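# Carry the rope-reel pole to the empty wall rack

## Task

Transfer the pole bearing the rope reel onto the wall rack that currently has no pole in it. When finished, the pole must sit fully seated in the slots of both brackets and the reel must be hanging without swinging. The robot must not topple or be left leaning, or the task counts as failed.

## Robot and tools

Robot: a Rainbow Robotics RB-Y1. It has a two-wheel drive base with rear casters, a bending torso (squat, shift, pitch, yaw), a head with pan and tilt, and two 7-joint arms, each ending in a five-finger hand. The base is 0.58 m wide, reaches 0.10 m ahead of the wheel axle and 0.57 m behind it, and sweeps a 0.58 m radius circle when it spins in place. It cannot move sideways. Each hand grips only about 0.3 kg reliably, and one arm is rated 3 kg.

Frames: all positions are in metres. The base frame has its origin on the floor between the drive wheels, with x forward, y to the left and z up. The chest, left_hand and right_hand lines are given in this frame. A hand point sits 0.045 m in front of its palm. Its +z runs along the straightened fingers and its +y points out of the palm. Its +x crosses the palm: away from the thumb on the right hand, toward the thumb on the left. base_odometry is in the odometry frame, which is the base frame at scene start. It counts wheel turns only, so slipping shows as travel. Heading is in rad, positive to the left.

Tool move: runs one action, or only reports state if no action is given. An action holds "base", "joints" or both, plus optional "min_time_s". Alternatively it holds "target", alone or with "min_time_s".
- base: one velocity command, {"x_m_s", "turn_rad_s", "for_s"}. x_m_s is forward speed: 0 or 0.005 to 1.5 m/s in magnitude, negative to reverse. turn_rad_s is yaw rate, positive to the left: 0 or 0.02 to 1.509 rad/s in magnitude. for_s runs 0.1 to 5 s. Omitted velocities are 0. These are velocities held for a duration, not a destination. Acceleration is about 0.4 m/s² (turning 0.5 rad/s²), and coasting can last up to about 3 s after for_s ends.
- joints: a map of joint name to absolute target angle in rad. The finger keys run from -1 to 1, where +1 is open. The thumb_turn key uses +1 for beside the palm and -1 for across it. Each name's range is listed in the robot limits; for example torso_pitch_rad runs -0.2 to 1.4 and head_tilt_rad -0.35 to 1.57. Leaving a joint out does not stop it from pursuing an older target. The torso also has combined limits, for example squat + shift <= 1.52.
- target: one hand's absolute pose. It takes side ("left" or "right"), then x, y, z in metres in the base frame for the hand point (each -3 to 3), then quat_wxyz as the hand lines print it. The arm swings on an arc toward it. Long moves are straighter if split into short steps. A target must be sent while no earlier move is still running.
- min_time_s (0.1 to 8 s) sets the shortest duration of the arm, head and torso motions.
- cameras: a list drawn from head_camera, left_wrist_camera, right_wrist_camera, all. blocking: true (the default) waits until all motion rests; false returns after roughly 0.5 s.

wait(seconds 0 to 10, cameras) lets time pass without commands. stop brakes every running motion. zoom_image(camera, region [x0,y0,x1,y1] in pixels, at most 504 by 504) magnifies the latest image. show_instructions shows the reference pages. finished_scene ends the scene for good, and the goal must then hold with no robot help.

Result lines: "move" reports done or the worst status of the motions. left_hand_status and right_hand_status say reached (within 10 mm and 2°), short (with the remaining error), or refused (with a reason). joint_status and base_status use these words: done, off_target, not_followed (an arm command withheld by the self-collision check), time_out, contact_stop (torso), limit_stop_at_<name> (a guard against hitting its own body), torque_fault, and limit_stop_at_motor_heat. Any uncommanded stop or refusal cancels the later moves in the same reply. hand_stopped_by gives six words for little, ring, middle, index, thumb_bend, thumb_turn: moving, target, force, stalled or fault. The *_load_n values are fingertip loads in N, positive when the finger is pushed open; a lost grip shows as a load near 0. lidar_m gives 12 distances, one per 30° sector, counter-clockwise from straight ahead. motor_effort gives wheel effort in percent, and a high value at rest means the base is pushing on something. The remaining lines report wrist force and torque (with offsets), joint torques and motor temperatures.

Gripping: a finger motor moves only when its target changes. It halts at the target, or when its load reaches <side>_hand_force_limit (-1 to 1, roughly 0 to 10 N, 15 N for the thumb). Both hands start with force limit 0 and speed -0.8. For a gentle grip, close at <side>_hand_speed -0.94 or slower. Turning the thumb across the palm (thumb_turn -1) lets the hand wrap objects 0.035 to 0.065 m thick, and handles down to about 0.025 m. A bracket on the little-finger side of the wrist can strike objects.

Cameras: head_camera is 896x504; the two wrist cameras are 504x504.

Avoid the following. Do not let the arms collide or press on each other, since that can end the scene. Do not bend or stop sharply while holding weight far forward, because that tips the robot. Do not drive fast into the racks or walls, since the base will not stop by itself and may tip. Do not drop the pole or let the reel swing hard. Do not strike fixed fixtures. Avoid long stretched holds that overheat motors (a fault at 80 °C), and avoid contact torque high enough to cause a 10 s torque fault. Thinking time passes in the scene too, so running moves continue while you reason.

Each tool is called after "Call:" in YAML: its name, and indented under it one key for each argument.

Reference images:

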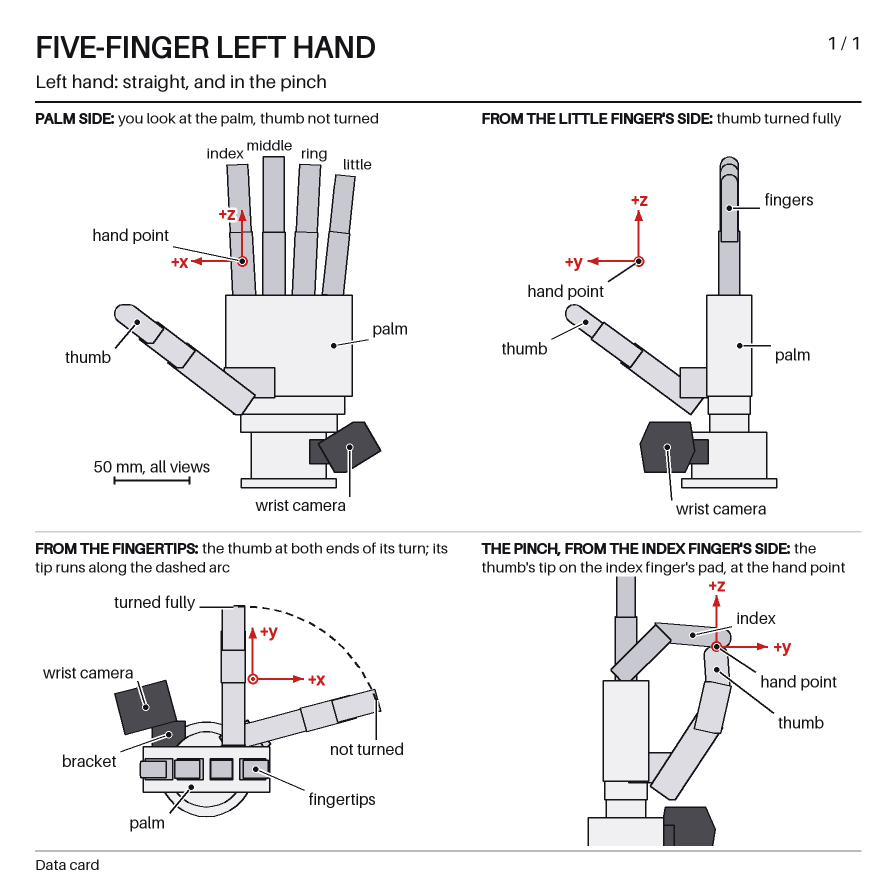

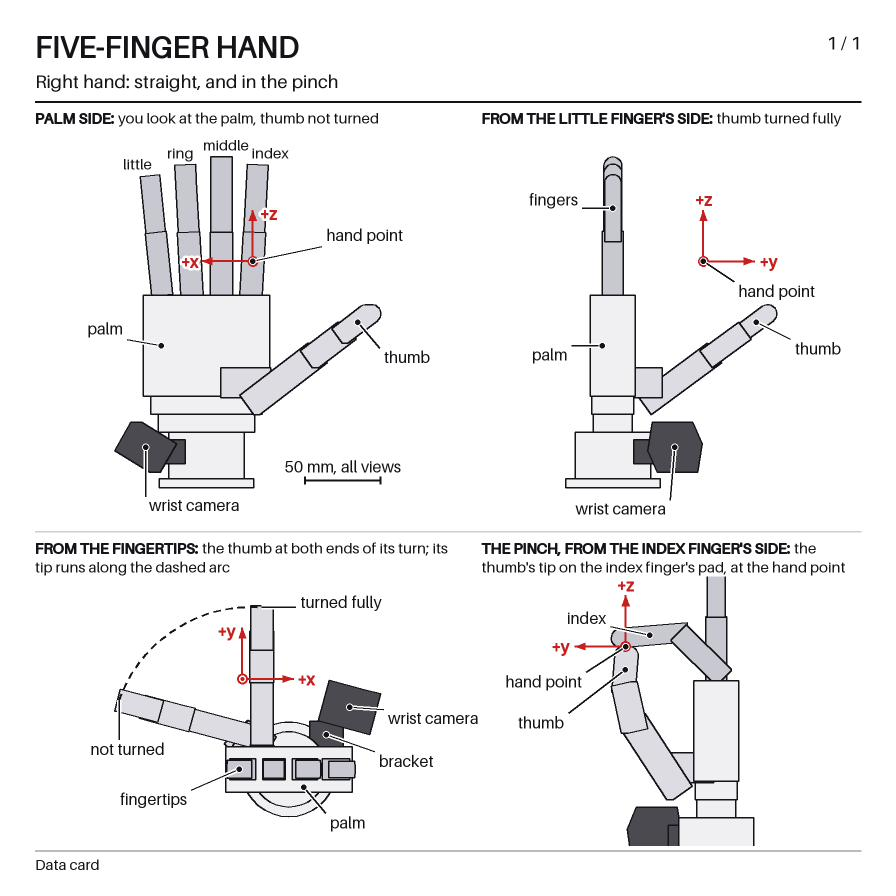

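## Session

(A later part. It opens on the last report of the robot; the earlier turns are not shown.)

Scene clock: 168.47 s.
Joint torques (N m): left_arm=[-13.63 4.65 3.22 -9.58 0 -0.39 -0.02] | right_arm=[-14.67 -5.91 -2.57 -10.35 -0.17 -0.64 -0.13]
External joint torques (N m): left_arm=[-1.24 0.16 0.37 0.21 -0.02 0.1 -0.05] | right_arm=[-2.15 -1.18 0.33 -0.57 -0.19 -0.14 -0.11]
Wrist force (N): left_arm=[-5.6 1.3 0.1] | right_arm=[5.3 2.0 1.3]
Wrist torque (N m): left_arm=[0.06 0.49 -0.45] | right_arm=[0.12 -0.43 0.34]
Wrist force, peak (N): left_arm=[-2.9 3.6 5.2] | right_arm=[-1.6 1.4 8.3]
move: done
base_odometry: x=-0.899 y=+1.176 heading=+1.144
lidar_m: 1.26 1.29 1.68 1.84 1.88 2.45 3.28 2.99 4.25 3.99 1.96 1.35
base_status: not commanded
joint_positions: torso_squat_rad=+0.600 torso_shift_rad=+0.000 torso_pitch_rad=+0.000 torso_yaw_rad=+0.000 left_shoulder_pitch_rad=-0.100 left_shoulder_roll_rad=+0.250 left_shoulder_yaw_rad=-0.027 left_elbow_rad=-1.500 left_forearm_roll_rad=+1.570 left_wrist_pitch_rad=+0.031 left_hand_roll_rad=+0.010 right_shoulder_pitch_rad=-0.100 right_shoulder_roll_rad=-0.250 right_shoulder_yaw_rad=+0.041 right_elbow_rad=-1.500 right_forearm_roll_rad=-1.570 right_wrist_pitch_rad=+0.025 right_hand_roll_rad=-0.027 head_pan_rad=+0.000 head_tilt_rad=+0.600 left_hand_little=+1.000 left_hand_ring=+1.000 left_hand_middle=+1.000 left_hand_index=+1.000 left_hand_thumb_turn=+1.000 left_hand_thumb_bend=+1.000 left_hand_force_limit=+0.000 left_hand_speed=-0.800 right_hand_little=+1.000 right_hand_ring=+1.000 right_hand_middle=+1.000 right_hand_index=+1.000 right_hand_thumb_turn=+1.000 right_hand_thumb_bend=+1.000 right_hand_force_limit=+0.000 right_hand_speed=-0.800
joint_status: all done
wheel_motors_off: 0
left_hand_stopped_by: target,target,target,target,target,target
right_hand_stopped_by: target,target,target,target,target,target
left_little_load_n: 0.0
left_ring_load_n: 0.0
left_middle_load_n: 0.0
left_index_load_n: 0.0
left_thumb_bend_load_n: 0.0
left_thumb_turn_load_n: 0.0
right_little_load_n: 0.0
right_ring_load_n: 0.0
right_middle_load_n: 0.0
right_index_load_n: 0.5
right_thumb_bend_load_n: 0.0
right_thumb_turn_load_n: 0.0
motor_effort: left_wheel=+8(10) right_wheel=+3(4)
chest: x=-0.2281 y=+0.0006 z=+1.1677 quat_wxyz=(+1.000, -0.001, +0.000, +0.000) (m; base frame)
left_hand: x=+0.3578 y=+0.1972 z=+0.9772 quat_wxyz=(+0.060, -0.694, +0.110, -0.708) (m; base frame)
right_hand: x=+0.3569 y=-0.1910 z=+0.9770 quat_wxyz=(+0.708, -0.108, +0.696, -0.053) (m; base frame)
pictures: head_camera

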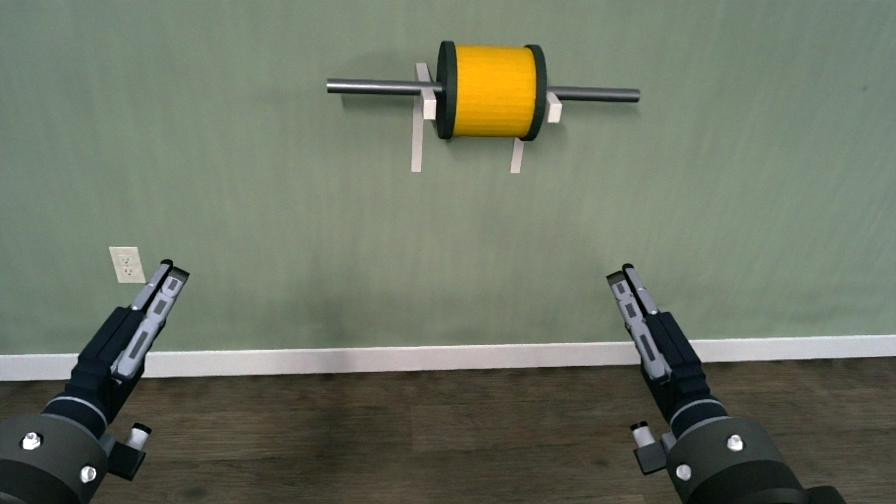

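Call:
move:
  target: {"side": "right", "x": 0.34, "y": -0.24, "z": 1.0, "quat_wxyz": [0.5, 0.5, 0.5, 0.5]}
  min_time_s: 2.5

Call:
move:
  target: {"side": "left", "x": 0.34, "y": 0.24, "z": 1.0, "quat_wxyz": [0.5, 0.5, 0.5, 0.5]}
  min_time_s: 2.5
  cameras: ["head_camera", "left_wrist_camera", "right_wrist_camera"]

Scene clock: 184.43 s.
Joint torques (N m): left_arm=[-13.83 5.01 3.34 -9.77 0.02 -0.38 0.03] | right_arm=[-10.13 0.44 -0.96 -11.24 -0.39 1.61 -0.21]
External joint torques (N m): left_arm=[-1.44 0.52 0.5 0.02 0.01 0.11 0] | right_arm=[0.92 0.37 -0.94 -1.14 -0.33 0.2 -0.21]
Wrist force (N): left_arm=[-5.7 1.3 0.5] | right_arm=[-0.7 -5.1 2.7]
Wrist torque (N m): left_arm=[0.07 0.50 -0.46] | right_arm=[-0.48 -0.05 -0.31]
Wrist force, peak (N): left_arm=[-6.8 1.1 0.6] | right_arm=[5.8 2.1 2.5]
move: done
base_odometry: x=-0.899 y=+1.176 heading=+1.144
lidar_m: 1.25 1.30 1.69 1.85 1.89 2.44 3.27 2.99 4.23 3.99 1.97 1.34
base_status: not commanded
joint_positions: torso_squat_rad=+0.600 torso_shift_rad=+0.000 torso_pitch_rad=+0.000 torso_yaw_rad=+0.000 left_shoulder_pitch_rad=-0.100 left_shoulder_roll_rad=+0.250 left_shoulder_yaw_rad=-0.027 left_elbow_rad=-1.500 left_forearm_roll_rad=+1.570 left_wrist_pitch_rad=+0.031 left_hand_roll_rad=+0.010 right_shoulder_pitch_rad=-0.013 right_shoulder_roll_rad=+0.000 right_shoulder_yaw_rad=+0.022 right_elbow_rad=-1.564 right_forearm_roll_rad=-2.354 right_wrist_pitch_rad=-0.022 right_hand_roll_rad=-0.789 head_pan_rad=+0.000 head_tilt_rad=+0.600 left_hand_little=+1.000 left_hand_ring=+1.000 left_hand_middle=+1.000 left_hand_index=+1.000 left_hand_thumb_turn=+1.000 left_hand_thumb_bend=+1.000 left_hand_force_limit=+0.000 left_hand_speed=-0.800 right_hand_little=+1.000 right_hand_ring=+1.000 right_hand_middle=+1.000 right_hand_index=+1.000 right_hand_thumb_turn=+1.000 right_hand_thumb_bend=+1.000 right_hand_force_limit=+0.000 right_hand_speed=-0.800
joint_status: all done
wheel_motors_off: 0
left_hand_stopped_by: target,target,target,target,target,target
right_hand_stopped_by: target,target,target,target,target,target
left_little_load_n: 0.0
left_ring_load_n: 0.0
left_middle_load_n: 0.0
left_index_load_n: 0.0
left_thumb_bend_load_n: 0.0
left_thumb_turn_load_n: -0.5
right_little_load_n: 0.0
right_ring_load_n: 0.0
right_middle_load_n: 0.0
right_index_load_n: 0.0
right_thumb_bend_load_n: 0.0
right_thumb_turn_load_n: 0.0
motor_effort: left_wheel=+8(10) right_wheel=+4(4)
chest: x=-0.2281 y=+0.0006 z=+1.1677 quat_wxyz=(+1.000, -0.001, +0.000, +0.000) (m; base frame)
left_hand: x=+0.3578 y=+0.1972 z=+0.9772 quat_wxyz=(+0.060, -0.694, +0.110, -0.708) (m; base frame)
right_hand: x=+0.3400 y=-0.2399 z=+1.0002 quat_wxyz=(+0.495, +0.499, +0.506, +0.500) (m; base frame)
right_hand_status: reached (checked arc, planned for 2.5 s): 0 mm and 0.9 deg off.
pictures: none

Scene clock: 187.27 s.
Joint torques (N m): left_arm=[-10.87 -1.94 1.63 -10.52 0.06 0.98 0.29] | right_arm=[-10.23 1.66 -1.68 -11.16 -0.34 1.23 -0.31]
External joint torques (N m): left_arm=[0.12 -1.95 1.64 -0.43 0.21 -0.42 0.29] | right_arm=[0.81 1.59 -1.66 -1.07 -0.28 -0.18 -0.32]
Wrist force (N): left_arm=[0.2 -5.6 1.0] | right_arm=[-0.8 -5.2 2.3]
Wrist torque (N m): left_arm=[-0.39 0.12 0.12] | right_arm=[-0.49 -0.04 -0.26]
Wrist force, peak (N): left_arm=[-6.6 1.2 1.6] | right_arm=[-0.4 -5.5 2.2]
move: done
base_odometry: x=-0.899 y=+1.176 heading=+1.144
lidar_m: 1.26 1.30 1.69 1.84 1.90 2.45 3.25 2.98 4.24 3.99 1.98 1.36
base_status: not commanded
joint_positions: torso_squat_rad=+0.600 torso_shift_rad=+0.000 torso_pitch_rad=+0.000 torso_yaw_rad=+0.000 left_shoulder_pitch_rad=-0.013 left_shoulder_roll_rad=+0.000 left_shoulder_yaw_rad=-0.024 left_elbow_rad=-1.566 left_forearm_roll_rad=+2.361 left_wrist_pitch_rad=-0.024 left_hand_roll_rad=+0.779 right_shoulder_pitch_rad=-0.013 right_shoulder_roll_rad=+0.000 right_shoulder_yaw_rad=+0.022 right_elbow_rad=-1.564 right_forearm_roll_rad=-2.354 right_wrist_pitch_rad=-0.022 right_hand_roll_rad=-0.789 head_pan_rad=+0.000 head_tilt_rad=+0.600 left_hand_little=+1.000 left_hand_ring=+1.000 left_hand_middle=+1.000 left_hand_index=+1.000 left_hand_thumb_turn=+1.000 left_hand_thumb_bend=+1.000 left_hand_force_limit=+0.000 left_hand_speed=-0.800 right_hand_little=+1.000 right_hand_ring=+1.000 right_hand_middle=+1.000 right_hand_index=+1.000 right_hand_thumb_turn=+1.000 right_hand_thumb_bend=+1.000 right_hand_force_limit=+0.000 right_hand_speed=-0.800
joint_status: all done
wheel_motors_off: 0
left_hand_stopped_by: target,target,target,target,target,target
right_hand_stopped_by: target,target,target,target,target,target
left_little_load_n: 0.0
left_ring_load_n: 0.0
left_middle_load_n: 0.0
left_index_load_n: 0.0
left_thumb_bend_load_n: 0.0
left_thumb_turn_load_n: 0.0
right_little_load_n: 0.0
right_ring_load_n: 0.0
right_middle_load_n: 0.0
right_index_load_n: 0.0
right_thumb_bend_load_n: 0.0
right_thumb_turn_load_n: 0.0
motor_effort: left_wheel=+9(10) right_wheel=+4(4)
chest: x=-0.2281 y=+0.0006 z=+1.1677 quat_wxyz=(+1.000, -0.001, +0.000, +0.000) (m; base frame)
left_hand: x=+0.3400 y=+0.2399 z=+1.0001 quat_wxyz=(-0.500, -0.506, -0.499, -0.495) (m; base frame)
left_hand_status: reached (checked arc, planned for 2.5 s): 0 mm and 0.9 deg off.
right_hand: x=+0.3400 y=-0.2399 z=+1.0002 quat_wxyz=(+0.495, +0.499, +0.506, +0.500) (m; base frame)
pictures: head_camera, left_wrist_camera, right_wrist_camera

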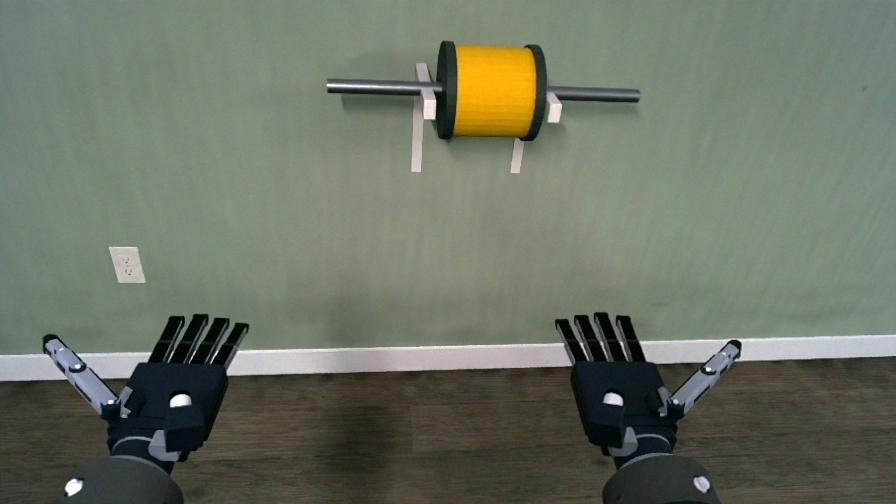

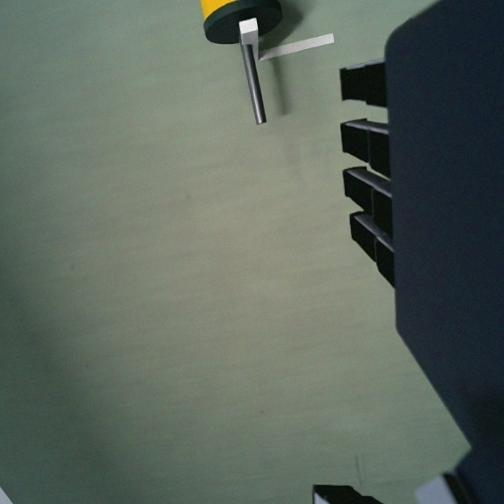

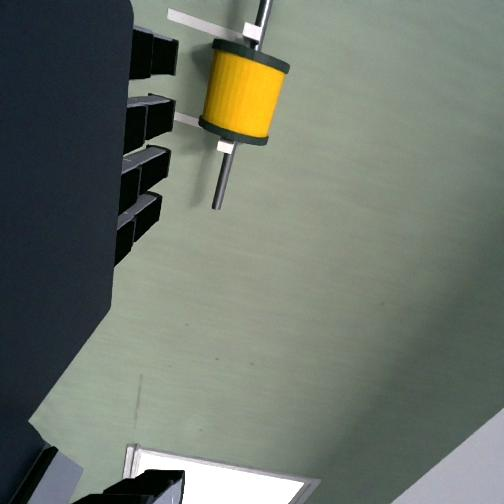

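Call:
move:
  base: {"turn_rad_s": -0.38, "for_s": 1.0}
  joints: {"torso_squat_rad": 0.9}

Call:
move:
  base: {"x_m_s": 0.3, "for_s": 1.83}

Call:
move:
  base: {"turn_rad_s": 0.4, "for_s": 1.02}
  cameras: ["head_camera", "left_wrist_camera", "right_wrist_camera"]

Scene clock: 211.97 s.
Joint torques (N m): left_arm=[-11.49 -1.83 0.92 -10.11 -0.01 1.2 0.14] | right_arm=[-10.39 1.62 -1.54 -10.6 -0.42 1.5 -0.15]
External joint torques (N m): left_arm=[-0.5 -1.84 0.93 -0.03 0.14 -0.2 0.14] | right_arm=[0.65 1.55 -1.52 -0.51 -0.35 0.09 -0.15]
Wrist force (N): left_arm=[0.6 -5.2 1.0] | right_arm=[-0.8 -4.3 2.0]
Wrist torque (N m): left_arm=[-0.34 0.04 0.13] | right_arm=[-0.33 -0.03 -0.22]
Wrist force, peak (N): left_arm=[-0.1 -6.3 0.1] | right_arm=[-0.8 -5.4 2.8]
move: done
base_odometry: x=-0.899 y=+1.175 heading=+0.765
lidar_m: 1.30 1.26 1.35 1.89 1.84 1.96 2.84 2.98 3.56 4.07 3.95 1.70
base_status: done (sent for 1 of 1 s)
joint_positions: torso_squat_rad=+0.900 torso_shift_rad=+0.000 torso_pitch_rad=+0.000 torso_yaw_rad=+0.000 left_shoulder_pitch_rad=-0.012 left_shoulder_roll_rad=+0.000 left_shoulder_yaw_rad=-0.024 left_elbow_rad=-1.566 left_forearm_roll_rad=+2.361 left_wrist_pitch_rad=-0.024 left_hand_roll_rad=+0.779 right_shoulder_pitch_rad=-0.013 right_shoulder_roll_rad=+0.000 right_shoulder_yaw_rad=+0.022 right_elbow_rad=-1.564 right_forearm_roll_rad=-2.354 right_wrist_pitch_rad=-0.022 right_hand_roll_rad=-0.789 head_pan_rad=+0.000 head_tilt_rad=+0.600 left_hand_little=+1.000 left_hand_ring=+1.000 left_hand_middle=+1.000 left_hand_index=+1.000 left_hand_thumb_turn=+1.000 left_hand_thumb_bend=+1.000 left_hand_force_limit=+0.000 left_hand_speed=-0.800 right_hand_little=+1.000 right_hand_ring=+1.000 right_hand_middle=+1.000 right_hand_index=+1.000 right_hand_thumb_turn=+1.000 right_hand_thumb_bend=+1.000 right_hand_force_limit=+0.000 right_hand_speed=-0.800
joint_status: all done
wheel_motors_off: 0
left_hand_stopped_by: target,target,target,target,target,target
right_hand_stopped_by: target,target,target,target,target,target
left_little_load_n: 0.0
left_ring_load_n: 0.0
left_middle_load_n: 0.0
left_index_load_n: 0.0
left_thumb_bend_load_n: 0.0
left_thumb_turn_load_n: 0.5
right_little_load_n: 0.0
right_ring_load_n: 0.0
right_middle_load_n: 0.0
right_index_load_n: 0.0
right_thumb_bend_load_n: 0.0
right_thumb_turn_load_n: 0.0
motor_effort: left_wheel=+9(21) right_wheel=+3(10)
chest: x=-0.2281 y=+0.0005 z=+1.0251 quat_wxyz=(+1.000, -0.001, +0.000, +0.000) (m; base frame)
left_hand: x=+0.3399 y=+0.2400 z=+0.8574 quat_wxyz=(-0.500, -0.505, -0.500, -0.495) (m; base frame)
right_hand: x=+0.3400 y=-0.2400 z=+0.8575 quat_wxyz=(+0.495, +0.500, +0.506, +0.500) (m; base frame)
pictures: none

Scene clock: 215.20 s.
Joint torques (N m): left_arm=[-11.82 -1.73 0.99 -9.96 -0.04 1.18 0.26] | right_arm=[-11.12 1.1 -1.05 -10.63 -0.35 1.59 -0.02]
External joint torques (N m): left_arm=[-0.83 -1.74 1 0.13 0.11 -0.22 0.26] | right_arm=[-0.09 1.03 -1.03 -0.54 -0.29 0.18 -0.02]
Wrist force (N): left_arm=[-0.1 -6.0 1.1] | right_arm=[-1.1 -4.1 1.9]
Wrist torque (N m): left_arm=[-0.51 0.17 0.12] | right_arm=[-0.30 0.09 -0.33]
Wrist force, peak (N): left_arm=[-0.5 -6.1 1.1] | right_arm=[-1.0 -5.7 2.0]
move: done
base_odometry: x=-0.502 y=+1.556 heading=+0.764
lidar_m: 0.79 0.78 0.83 1.20 2.09 2.21 3.20 3.43 4.02 3.83 2.46 1.05
base_status: done (sent for 1.83 of 1.83 s)
joint_positions: torso_squat_rad=+0.900 torso_shift_rad=+0.000 torso_pitch_rad=+0.000 torso_yaw_rad=+0.000 left_shoulder_pitch_rad=-0.012 left_shoulder_roll_rad=+0.000 left_shoulder_yaw_rad=-0.024 left_elbow_rad=-1.566 left_forearm_roll_rad=+2.361 left_wrist_pitch_rad=-0.024 left_hand_roll_rad=+0.779 right_shoulder_pitch_rad=-0.013 right_shoulder_roll_rad=+0.000 right_shoulder_yaw_rad=+0.022 right_elbow_rad=-1.564 right_forearm_roll_rad=-2.354 right_wrist_pitch_rad=-0.022 right_hand_roll_rad=-0.789 head_pan_rad=+0.000 head_tilt_rad=+0.600 left_hand_little=+1.000 left_hand_ring=+1.000 left_hand_middle=+1.000 left_hand_index=+1.000 left_hand_thumb_turn=+1.000 left_hand_thumb_bend=+1.000 left_hand_force_limit=+0.000 left_hand_speed=-0.800 right_hand_little=+1.000 right_hand_ring=+1.000 right_hand_middle=+1.000 right_hand_index=+1.000 right_hand_thumb_turn=+1.000 right_hand_thumb_bend=+1.000 right_hand_force_limit=+0.000 right_hand_speed=-0.800
joint_status: not commanded
wheel_motors_off: 0
left_hand_stopped_by: target,target,target,target,target,target
right_hand_stopped_by: target,target,target,target,target,target
left_little_load_n: 0.0
left_ring_load_n: 0.0
left_middle_load_n: 0.0
left_index_load_n: 0.0
left_thumb_bend_load_n: 0.0
left_thumb_turn_load_n: 0.0
right_little_load_n: 0.0
right_ring_load_n: 0.0
right_middle_load_n: 0.0
right_index_load_n: 0.0
right_thumb_bend_load_n: 0.0
right_thumb_turn_load_n: 0.0
motor_effort: left_wheel=-6(27) right_wheel=+6(29)
chest: x=-0.2280 y=+0.0005 z=+1.0251 quat_wxyz=(+1.000, -0.001, +0.000, +0.000) (m; base frame)
left_hand: x=+0.3400 y=+0.2400 z=+0.8573 quat_wxyz=(-0.500, -0.506, -0.500, -0.495) (m; base frame)
right_hand: x=+0.3400 y=-0.2400 z=+0.8573 quat_wxyz=(+0.495, +0.500, +0.506, +0.500) (m; base frame)
pictures: none

Scene clock: 217.37 s.
Joint torques (N m): left_arm=[-11.85 -1.95 0.84 -9.97 0.01 1.15 0.3] | right_arm=[-10.89 0.93 -0.67 -10.73 -0.66 1.42 -0.14]
External joint torques (N m): left_arm=[-0.87 -1.97 0.84 0.11 0.16 -0.25 0.31] | right_arm=[0.14 0.85 -0.65 -0.64 -0.6 0.01 -0.15]
Wrist force (N): left_arm=[-0.1 -4.9 1.4] | right_arm=[-0.7 -5.0 1.5]
Wrist torque (N m): left_arm=[-0.32 0.13 0.07] | right_arm=[-0.44 -0.01 -0.29]
Wrist force, peak (N): left_arm=[0.2 -6.4 1.1] | right_arm=[-0.6 -5.8 2.0]
move: done
base_odometry: x=-0.502 y=+1.556 heading=+1.177
lidar_m: 0.77 0.80 1.07 2.09 2.14 2.84 3.41 3.52 3.94 3.73 1.18 0.81
base_status: done (sent for 1.03 of 1.03 s)
joint_positions: torso_squat_rad=+0.900 torso_shift_rad=+0.000 torso_pitch_rad=+0.000 torso_yaw_rad=+0.000 left_shoulder_pitch_rad=-0.012 left_shoulder_roll_rad=+0.000 left_shoulder_yaw_rad=-0.024 left_elbow_rad=-1.566 left_forearm_roll_rad=+2.361 left_wrist_pitch_rad=-0.024 left_hand_roll_rad=+0.779 right_shoulder_pitch_rad=-0.013 right_shoulder_roll_rad=+0.000 right_shoulder_yaw_rad=+0.022 right_elbow_rad=-1.564 right_forearm_roll_rad=-2.354 right_wrist_pitch_rad=-0.022 right_hand_roll_rad=-0.789 head_pan_rad=+0.000 head_tilt_rad=+0.600 left_hand_little=+1.000 left_hand_ring=+1.000 left_hand_middle=+1.000 left_hand_index=+1.000 left_hand_thumb_turn=+1.000 left_hand_thumb_bend=+1.000 left_hand_force_limit=+0.000 left_hand_speed=-0.800 right_hand_little=+1.000 right_hand_ring=+1.000 right_hand_middle=+1.000 right_hand_index=+1.000 right_hand_thumb_turn=+1.000 right_hand_thumb_bend=+1.000 right_hand_force_limit=+0.000 right_hand_speed=-0.800
joint_status: not commanded
wheel_motors_off: 0
left_hand_stopped_by: target,target,target,target,target,target
right_hand_stopped_by: target,target,target,target,target,target
left_little_load_n: 0.0
left_ring_load_n: 0.0
left_middle_load_n: 0.0
left_index_load_n: 0.0
left_thumb_bend_load_n: 0.0
left_thumb_turn_load_n: 0.0
right_little_load_n: 0.0
right_ring_load_n: 0.0
right_middle_load_n: 0.0
right_index_load_n: 0.0
right_thumb_bend_load_n: 0.0
right_thumb_turn_load_n: 0.0
motor_effort: left_wheel=+1(25) right_wheel=+9(24)
chest: x=-0.2280 y=+0.0005 z=+1.0251 quat_wxyz=(+1.000, -0.001, +0.000, +0.000) (m; base frame)
left_hand: x=+0.3400 y=+0.2400 z=+0.8572 quat_wxyz=(-0.500, -0.506, -0.500, -0.495) (m; base frame)
right_hand: x=+0.3400 y=-0.2400 z=+0.8573 quat_wxyz=(+0.495, +0.500, +0.506, +0.500) (m; base frame)
pictures: head_camera, left_wrist_camera, right_wrist_camera

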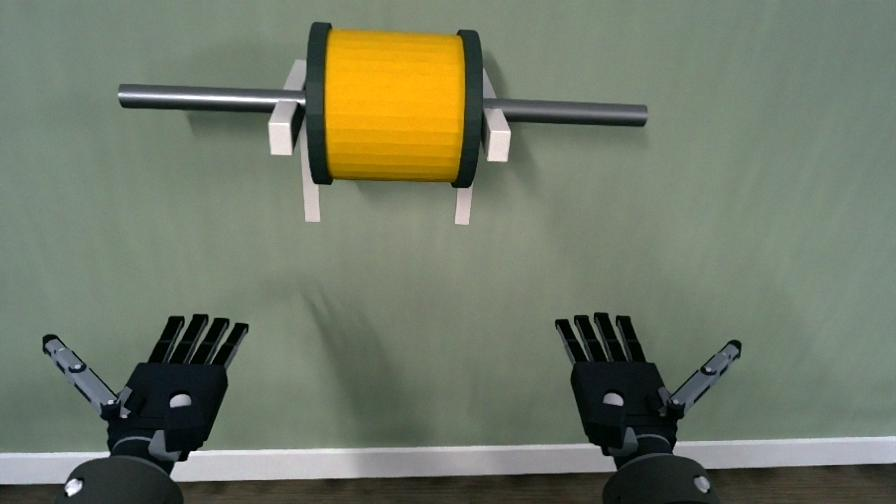

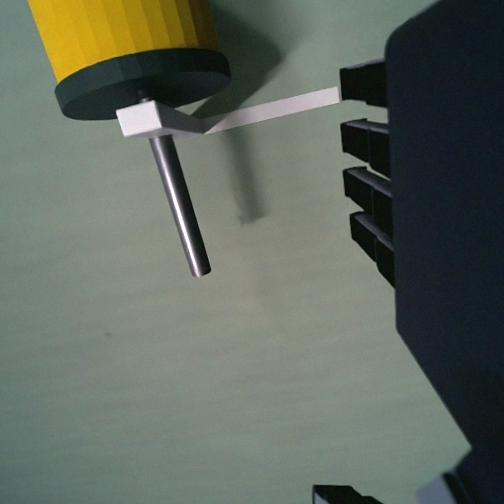

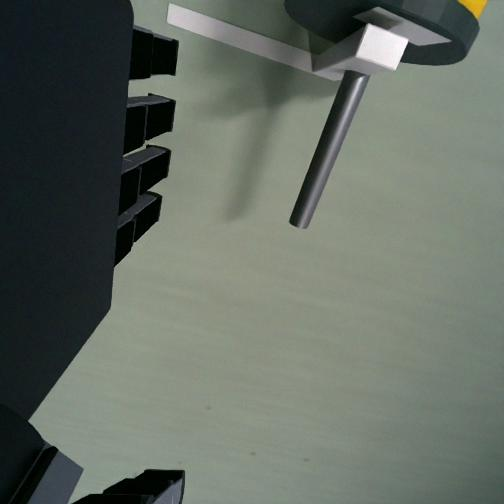

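Call:
move:
  target: {"side": "right", "x": 0.34, "y": -0.252, "z": 0.857, "quat_wxyz": [0.5, 0.5, 0.5, 0.5]}

Call:
move:
  target: {"side": "left", "x": 0.34, "y": 0.252, "z": 0.857, "quat_wxyz": [0.5, 0.5, 0.5, 0.5]}

Call:
move:
  base: {"x_m_s": 0.15, "for_s": 1.6}
  cameras: ["head_camera", "left_wrist_camera", "right_wrist_camera"]

Scene clock: 234.40 s.
Joint torques (N m): left_arm=[-12.07 -1.47 0.83 -10.01 0.07 1.18 0.35] | right_arm=[-11.87 -0.29 -0.28 -10.52 -0.15 1.91 0]
External joint torques (N m): left_arm=[-1.09 -1.48 0.83 0.08 0.22 -0.23 0.35] | right_arm=[-0.81 -0.03 -0.27 -0.45 -0.05 0.5 -0.01]
Wrist force (N): left_arm=[0.0 -4.8 1.6] | right_arm=[-0.2 -5.3 1.4]
Wrist torque (N m): left_arm=[-0.33 0.16 0.11] | right_arm=[-0.49 -0.10 -0.27]
Wrist force, peak (N): left_arm=[0.0 -6.5 1.5] | right_arm=[-0.4 -5.5 3.0]
move: done
base_odometry: x=-0.502 y=+1.556 heading=+1.177
lidar_m: 0.77 0.79 1.07 2.08 2.14 2.84 3.41 3.50 3.95 3.73 1.18 0.83
base_status: not commanded
joint_positions: torso_squat_rad=+0.900 torso_shift_rad=+0.000 torso_pitch_rad=+0.000 torso_yaw_rad=+0.000 left_shoulder_pitch_rad=-0.012 left_shoulder_roll_rad=+0.000 left_shoulder_yaw_rad=-0.024 left_elbow_rad=-1.566 left_forearm_roll_rad=+2.361 left_wrist_pitch_rad=-0.024 left_hand_roll_rad=+0.779 right_shoulder_pitch_rad=-0.016 right_shoulder_roll_rad=+0.000 right_shoulder_yaw_rad=-0.010 right_elbow_rad=-1.550 right_forearm_roll_rad=-2.354 right_wrist_pitch_rad=+0.007 right_hand_roll_rad=-0.790 head_pan_rad=+0.000 head_tilt_rad=+0.600 left_hand_little=+1.000 left_hand_ring=+1.000 left_hand_middle=+1.000 left_hand_index=+1.000 left_hand_thumb_turn=+1.000 left_hand_thumb_bend=+1.000 left_hand_force_limit=+0.000 left_hand_speed=-0.800 right_hand_little=+1.000 right_hand_ring=+1.000 right_hand_middle=+1.000 right_hand_index=+1.000 right_hand_thumb_turn=+1.000 right_hand_thumb_bend=+1.000 right_hand_force_limit=+0.000 right_hand_speed=-0.800
joint_status: all done
wheel_motors_off: 0
left_hand_stopped_by: target,target,target,target,target,target
right_hand_stopped_by: target,target,target,target,target,target
left_little_load_n: 0.0
left_ring_load_n: 0.0
left_middle_load_n: 0.0
left_index_load_n: 0.0
left_thumb_bend_load_n: 0.0
left_thumb_turn_load_n: 0.5
right_little_load_n: 0.0
right_ring_load_n: 0.0
right_middle_load_n: 0.0
right_index_load_n: 0.0
right_thumb_bend_load_n: 0.0
right_thumb_turn_load_n: 0.0
motor_effort: left_wheel=+2(3) right_wheel=+9(10)
chest: x=-0.2280 y=+0.0005 z=+1.0251 quat_wxyz=(+1.000, -0.001, +0.000, +0.000) (m; base frame)
left_hand: x=+0.3400 y=+0.2400 z=+0.8572 quat_wxyz=(-0.500, -0.506, -0.500, -0.495) (m; base frame)
right_hand: x=+0.3397 y=-0.2519 z=+0.8569 quat_wxyz=(+0.499, +0.500, +0.501, +0.500) (m; base frame)
right_hand_status: reached (checked arc, planned for 0.2 s): 0 mm and 0.1 deg off.
pictures: none

Scene clock: 235.33 s.
Joint torques (N m): left_arm=[-12.39 -0.94 0.35 -9.66 -0.01 1.57 0.28] | right_arm=[-11.98 0.2 -0.34 -10.05 -0.21 1.98 -0.26]
External joint torques (N m): left_arm=[-1.38 -1.29 0.36 0.42 0.11 0.17 0.29] | right_arm=[-0.91 0.46 -0.33 0.03 -0.11 0.57 -0.27]
Wrist force (N): left_arm=[-0.5 -5.1 1.1] | right_arm=[-1.0 -5.0 2.7]
Wrist torque (N m): left_arm=[-0.37 0.23 0.08] | right_arm=[-0.49 0.04 -0.34]
Wrist force, peak (N): left_arm=[0.1 -6.8 1.3] | right_arm=[-0.7 -6.0 1.7]
move: done
base_odometry: x=-0.502 y=+1.556 heading=+1.177
lidar_m: 0.77 0.80 1.06 2.09 2.14 2.85 3.42 3.51 3.95 3.74 1.17 0.82
base_status: not commanded
joint_positions: torso_squat_rad=+0.900 torso_shift_rad=+0.000 torso_pitch_rad=+0.000 torso_yaw_rad=+0.000 left_shoulder_pitch_rad=-0.015 left_shoulder_roll_rad=+0.001 left_shoulder_yaw_rad=+0.008 left_elbow_rad=-1.552 left_forearm_roll_rad=+2.360 left_wrist_pitch_rad=+0.004 left_hand_roll_rad=+0.781 right_shoulder_pitch_rad=-0.016 right_shoulder_roll_rad=+0.000 right_shoulder_yaw_rad=-0.010 right_elbow_rad=-1.550 right_forearm_roll_rad=-2.354 right_wrist_pitch_rad=+0.007 right_hand_roll_rad=-0.790 head_pan_rad=+0.000 head_tilt_rad=+0.600 left_hand_little=+1.000 left_hand_ring=+1.000 left_hand_middle=+1.000 left_hand_index=+1.000 left_hand_thumb_turn=+1.000 left_hand_thumb_bend=+1.000 left_hand_force_limit=+0.000 left_hand_speed=-0.800 right_hand_little=+1.000 right_hand_ring=+1.000 right_hand_middle=+1.000 right_hand_index=+1.000 right_hand_thumb_turn=+1.000 right_hand_thumb_bend=+1.000 right_hand_force_limit=+0.000 right_hand_speed=-0.800
joint_status: all done
wheel_motors_off: 0
left_hand_stopped_by: target,target,target,target,target,target
right_hand_stopped_by: target,target,target,target,target,target
left_little_load_n: 0.0
left_ring_load_n: 0.0
left_middle_load_n: 0.0
left_index_load_n: 0.0
left_thumb_bend_load_n: 0.0
left_thumb_turn_load_n: 0.0
right_little_load_n: 0.0
right_ring_load_n: 0.0
right_middle_load_n: 0.0
right_index_load_n: 0.0
right_thumb_bend_load_n: 0.0
right_thumb_turn_load_n: 0.0
motor_effort: left_wheel=+2(3) right_wheel=+10(10)
chest: x=-0.2280 y=+0.0005 z=+1.0251 quat_wxyz=(+1.000, -0.001, +0.000, +0.000) (m; base frame)
left_hand: x=+0.3397 y=+0.2519 z=+0.8569 quat_wxyz=(-0.500, -0.500, -0.500, -0.500) (m; base frame)
left_hand_status: reached (checked arc, planned for 0.2 s): 0 mm and 0.1 deg off.
right_hand: x=+0.3397 y=-0.2519 z=+0.8569 quat_wxyz=(+0.499, +0.500, +0.501, +0.500) (m; base frame)
pictures: none

Scene clock: 237.73 s.
Joint torques (N m): left_arm=[-11.96 -0.42 0.36 -9.75 -0.12 1.54 0.3] | right_arm=[-12 -0.16 -1.37 -10.61 -0.12 1.69 0.09]
External joint torques (N m): left_arm=[-0.95 -0.76 0.37 0.33 -0.01 0.14 0.31] | right_arm=[-0.93 0.1 -1.35 -0.54 -0.01 0.28 0.09]
Wrist force (N): left_arm=[0.2 -5.0 1.1] | right_arm=[-0.7 -5.0 1.9]
Wrist torque (N m): left_arm=[-0.34 0.09 0.12] | right_arm=[-0.50 -0.05 -0.31]
Wrist force, peak (N): left_arm=[0.3 -6.3 0.8] | right_arm=[-0.3 -6.1 1.6]
move: done
base_odometry: x=-0.410 y=+1.778 heading=+1.178
lidar_m: 0.53 0.55 0.75 1.84 2.16 2.85 3.66 3.93 3.94 2.63 0.81 0.56
base_status: done (sent for 1.6 of 1.6 s)
joint_positions: torso_squat_rad=+0.900 torso_shift_rad=+0.000 torso_pitch_rad=+0.000 torso_yaw_rad=+0.000 left_shoulder_pitch_rad=-0.016 left_shoulder_roll_rad=+0.001 left_shoulder_yaw_rad=+0.008 left_elbow_rad=-1.552 left_forearm_roll_rad=+2.360 left_wrist_pitch_rad=+0.004 left_hand_roll_rad=+0.781 right_shoulder_pitch_rad=-0.016 right_shoulder_roll_rad=+0.000 right_shoulder_yaw_rad=-0.010 right_elbow_rad=-1.550 right_forearm_roll_rad=-2.354 right_wrist_pitch_rad=+0.007 right_hand_roll_rad=-0.790 head_pan_rad=+0.000 head_tilt_rad=+0.600 left_hand_little=+1.000 left_hand_ring=+1.000 left_hand_middle=+1.000 left_hand_index=+1.000 left_hand_thumb_turn=+1.000 left_hand_thumb_bend=+1.000 left_hand_force_limit=+0.000 left_hand_speed=-0.800 right_hand_little=+1.000 right_hand_ring=+1.000 right_hand_middle=+1.000 right_hand_index=+1.000 right_hand_thumb_turn=+1.000 right_hand_thumb_bend=+1.000 right_hand_force_limit=+0.000 right_hand_speed=-0.800
joint_status: not commanded
wheel_motors_off: 0
left_hand_stopped_by: target,target,target,target,target,target
right_hand_stopped_by: target,target,target,target,target,target
left_little_load_n: 0.0
left_ring_load_n: 0.0
left_middle_load_n: 0.0
left_index_load_n: 0.0
left_thumb_bend_load_n: 0.0
left_thumb_turn_load_n: 0.0
right_little_load_n: 0.0
right_ring_load_n: 0.0
right_middle_load_n: 0.0
right_index_load_n: 0.0
right_thumb_bend_load_n: 0.0
right_thumb_turn_load_n: 0.0
motor_effort: left_wheel=+6(23) right_wheel=-7(31)
chest: x=-0.2279 y=+0.0005 z=+1.0251 quat_wxyz=(+1.000, -0.001, +0.000, +0.000) (m; base frame)
left_hand: x=+0.3398 y=+0.2519 z=+0.8570 quat_wxyz=(-0.500, -0.500, -0.500, -0.500) (m; base frame)
right_hand: x=+0.3398 y=-0.2519 z=+0.8569 quat_wxyz=(+0.499, +0.500, +0.501, +0.500) (m; base frame)
pictures: head_camera, left_wrist_camera, right_wrist_camera

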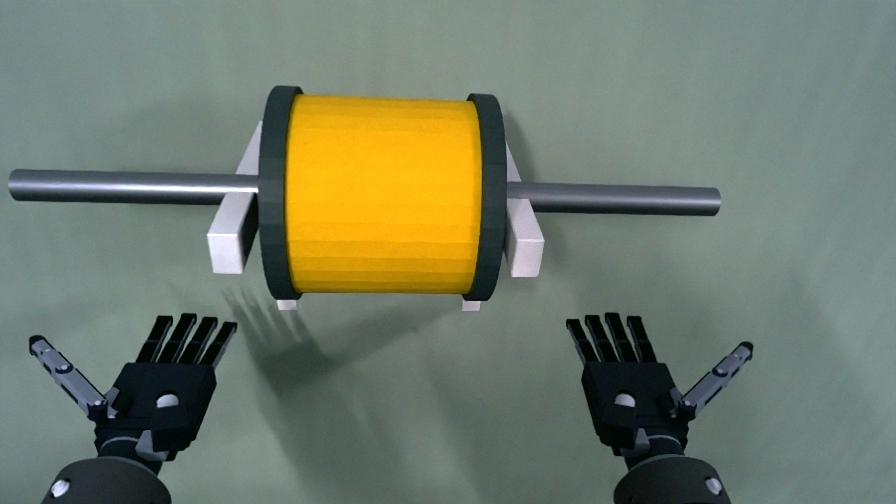

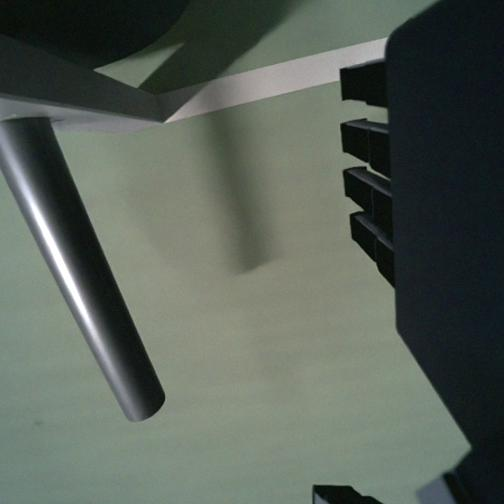

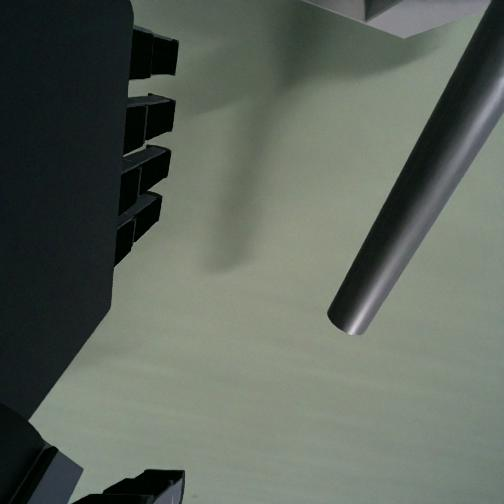

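Call:
move:
  base: {"x_m_s": 0.1, "for_s": 0.6}
  joints: {"torso_squat_rad": 0.72}
  cameras: ["head_camera", "left_wrist_camera", "right_wrist_camera"]

Scene clock: 248.80 s.
Joint torques (N m): left_arm=[-11.87 -0.91 0.14 -9.77 -0.06 1.5 0.23] | right_arm=[-11.74 -0.01 -0.44 -10.42 -0.19 1.95 -0.03]
External joint torques (N m): left_arm=[-0.86 -1.26 0.14 0.3 0.05 0.1 0.23] | right_arm=[-0.68 0.25 -0.42 -0.35 -0.09 0.54 -0.03]
Wrist force (N): left_arm=[0.2 -5.3 1.8] | right_arm=[-0.7 -5.1 2.2]
Wrist torque (N m): left_arm=[-0.40 0.09 0.12] | right_arm=[-0.48 -0.02 -0.25]
Wrist force, peak (N): left_arm=[-0.2 -6.2 0.9] | right_arm=[-0.3 -5.9 2.4]
move: done
base_odometry: x=-0.387 y=+1.833 heading=+1.179
lidar_m: 0.47 0.50 0.66 1.64 2.15 2.86 3.71 3.99 3.93 2.32 0.73 0.51
base_status: done (sent for 0.6 of 0.6 s)
joint_positions: torso_squat_rad=+0.720 torso_shift_rad=+0.000 torso_pitch_rad=+0.000 torso_yaw_rad=+0.000 left_shoulder_pitch_rad=-0.016 left_shoulder_roll_rad=+0.001 left_shoulder_yaw_rad=+0.008 left_elbow_rad=-1.552 left_forearm_roll_rad=+2.360 left_wrist_pitch_rad=+0.004 left_hand_roll_rad=+0.781 right_shoulder_pitch_rad=-0.016 right_shoulder_roll_rad=+0.000 right_shoulder_yaw_rad=-0.010 right_elbow_rad=-1.549 right_forearm_roll_rad=-2.354 right_wrist_pitch_rad=+0.007 right_hand_roll_rad=-0.790 head_pan_rad=+0.000 head_tilt_rad=+0.600 left_hand_little=+1.000 left_hand_ring=+1.000 left_hand_middle=+1.000 left_hand_index=+1.000 left_hand_thumb_turn=+1.000 left_hand_thumb_bend=+1.000 left_hand_force_limit=+0.000 left_hand_speed=-0.800 right_hand_little=+1.000 right_hand_ring=+1.000 right_hand_middle=+1.000 right_hand_index=+1.000 right_hand_thumb_turn=+1.000 right_hand_thumb_bend=+1.000 right_hand_force_limit=+0.000 right_hand_speed=-0.800
joint_status: all done
wheel_motors_off: 0
left_hand_stopped_by: target,target,target,target,target,target
right_hand_stopped_by: target,target,target,target,target,target
left_little_load_n: 0.0
left_ring_load_n: 0.0
left_middle_load_n: 0.0
left_index_load_n: -0.5
left_thumb_bend_load_n: 0.0
left_thumb_turn_load_n: 0.0
right_little_load_n: 0.0
right_ring_load_n: 0.0
right_middle_load_n: 0.0
right_index_load_n: 0.0
right_thumb_bend_load_n: 0.0
right_thumb_turn_load_n: 0.0
motor_effort: left_wheel=+7(23) right_wheel=-9(17)
chest: x=-0.2279 y=+0.0006 z=+1.1162 quat_wxyz=(+1.000, -0.001, +0.000, +0.000) (m; base frame)
left_hand: x=+0.3398 y=+0.2519 z=+0.9480 quat_wxyz=(-0.500, -0.501, -0.500, -0.499) (m; base frame)
right_hand: x=+0.3398 y=-0.2518 z=+0.9479 quat_wxyz=(+0.499, +0.500, +0.501, +0.500) (m; base frame)
pictures: head_camera, left_wrist_camera, right_wrist_camera

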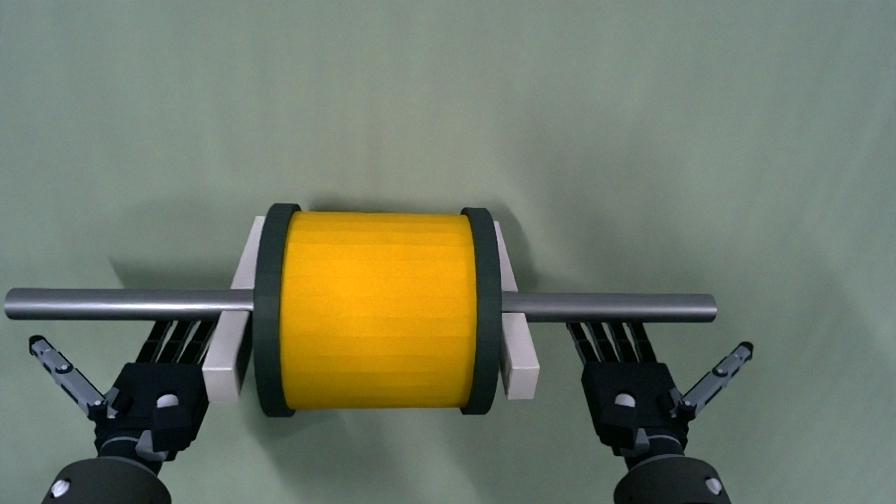

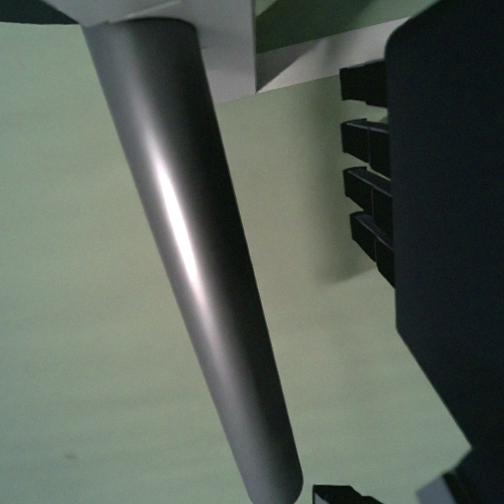

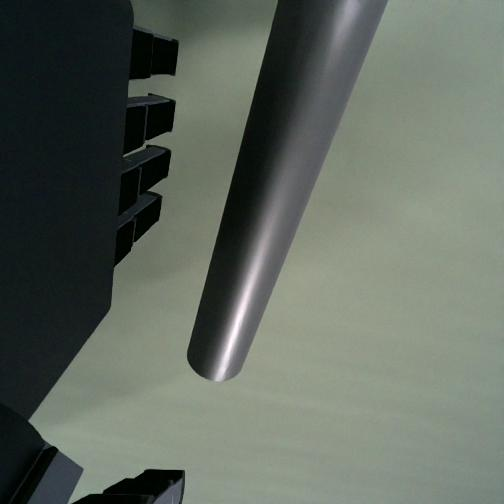

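Call:
move:
  base: {"turn_rad_s": 0.1, "for_s": 0.5}
  cameras: ["head_camera", "left_wrist_camera", "right_wrist_camera"]

Scene clock: 262.33 s.
Joint torques (N m): left_arm=[-12.11 -0.75 0.65 -9.83 -0.05 1.43 0.26] | right_arm=[-11.64 -0.91 -0.2 -10.62 -0.25 1.59 -0.06]
External joint torques (N m): left_arm=[-1.09 -1.1 0.65 0.25 0.06 0.03 0.26] | right_arm=[-0.57 -0.66 -0.19 -0.54 -0.14 0.18 -0.07]
Wrist force (N): left_arm=[-0.2 -5.3 0.8] | right_arm=[-0.7 -5.2 0.9]
Wrist torque (N m): left_arm=[-0.38 0.14 0.05] | right_arm=[-0.44 0.03 -0.32]
Wrist force, peak (N): left_arm=[0.3 -6.2 1.1] | right_arm=[-0.7 -5.4 2.5]
move: done
base_odometry: x=-0.387 y=+1.833 heading=+1.228
lidar_m: 0.48 0.50 0.70 1.94 2.19 3.01 3.71 3.96 3.88 1.92 0.69 0.50
base_status: done (sent for 0.5 of 0.5 s)
joint_positions: torso_squat_rad=+0.720 torso_shift_rad=+0.000 torso_pitch_rad=+0.000 torso_yaw_rad=+0.000 left_shoulder_pitch_rad=-0.016 left_shoulder_roll_rad=+0.001 left_shoulder_yaw_rad=+0.008 left_elbow_rad=-1.552 left_forearm_roll_rad=+2.360 left_wrist_pitch_rad=+0.004 left_hand_roll_rad=+0.781 right_shoulder_pitch_rad=-0.016 right_shoulder_roll_rad=+0.000 right_shoulder_yaw_rad=-0.010 right_elbow_rad=-1.549 right_forearm_roll_rad=-2.354 right_wrist_pitch_rad=+0.007 right_hand_roll_rad=-0.790 head_pan_rad=+0.000 head_tilt_rad=+0.600 left_hand_little=+1.000 left_hand_ring=+1.000 left_hand_middle=+1.000 left_hand_index=+1.000 left_hand_thumb_turn=+1.000 left_hand_thumb_bend=+1.000 left_hand_force_limit=+0.000 left_hand_speed=-0.800 right_hand_little=+1.000 right_hand_ring=+1.000 right_hand_middle=+1.000 right_hand_index=+1.000 right_hand_thumb_turn=+1.000 right_hand_thumb_bend=+1.000 right_hand_force_limit=+0.000 right_hand_speed=-0.800
joint_status: not commanded
wheel_motors_off: 0
left_hand_stopped_by: target,target,target,target,target,target
right_hand_stopped_by: target,target,target,target,target,target
left_little_load_n: 0.0
left_ring_load_n: 0.0
left_middle_load_n: 0.0
left_index_load_n: 0.0
left_thumb_bend_load_n: 0.0
left_thumb_turn_load_n: 0.0
right_little_load_n: 0.0
right_ring_load_n: 0.0
right_middle_load_n: 0.0
right_index_load_n: 0.0
right_thumb_bend_load_n: 0.0
right_thumb_turn_load_n: 0.0
motor_effort: left_wheel=-12(26) right_wheel=+4(27)
chest: x=-0.2279 y=+0.0006 z=+1.1162 quat_wxyz=(+1.000, -0.001, +0.000, +0.000) (m; base frame)
left_hand: x=+0.3398 y=+0.2519 z=+0.9480 quat_wxyz=(-0.500, -0.501, -0.500, -0.499) (m; base frame)
right_hand: x=+0.3398 y=-0.2518 z=+0.9479 quat_wxyz=(+0.499, +0.500, +0.501, +0.500) (m; base frame)
pictures: head_camera, left_wrist_camera, right_wrist_camera

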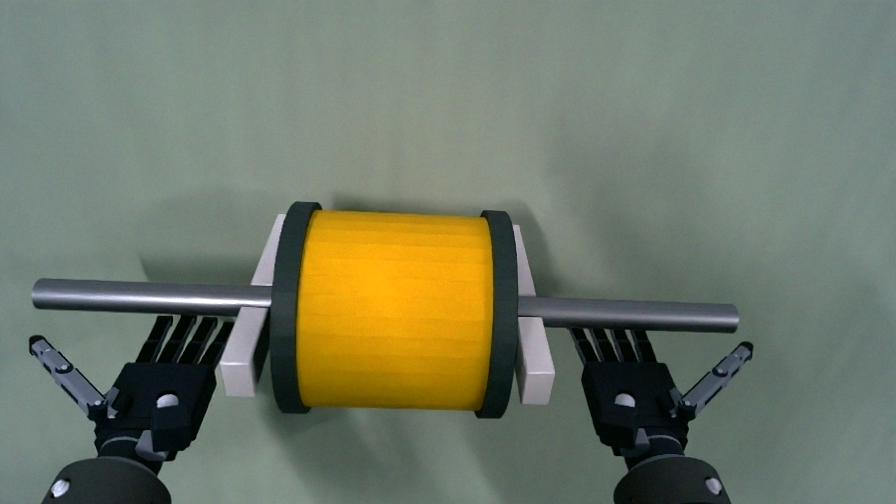

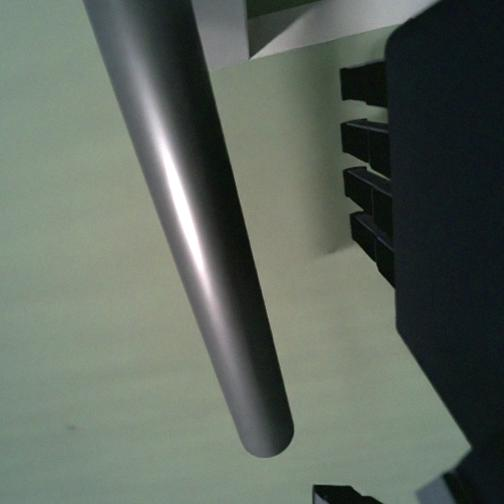

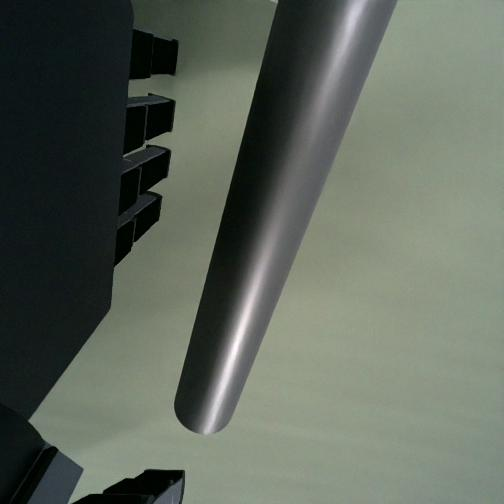

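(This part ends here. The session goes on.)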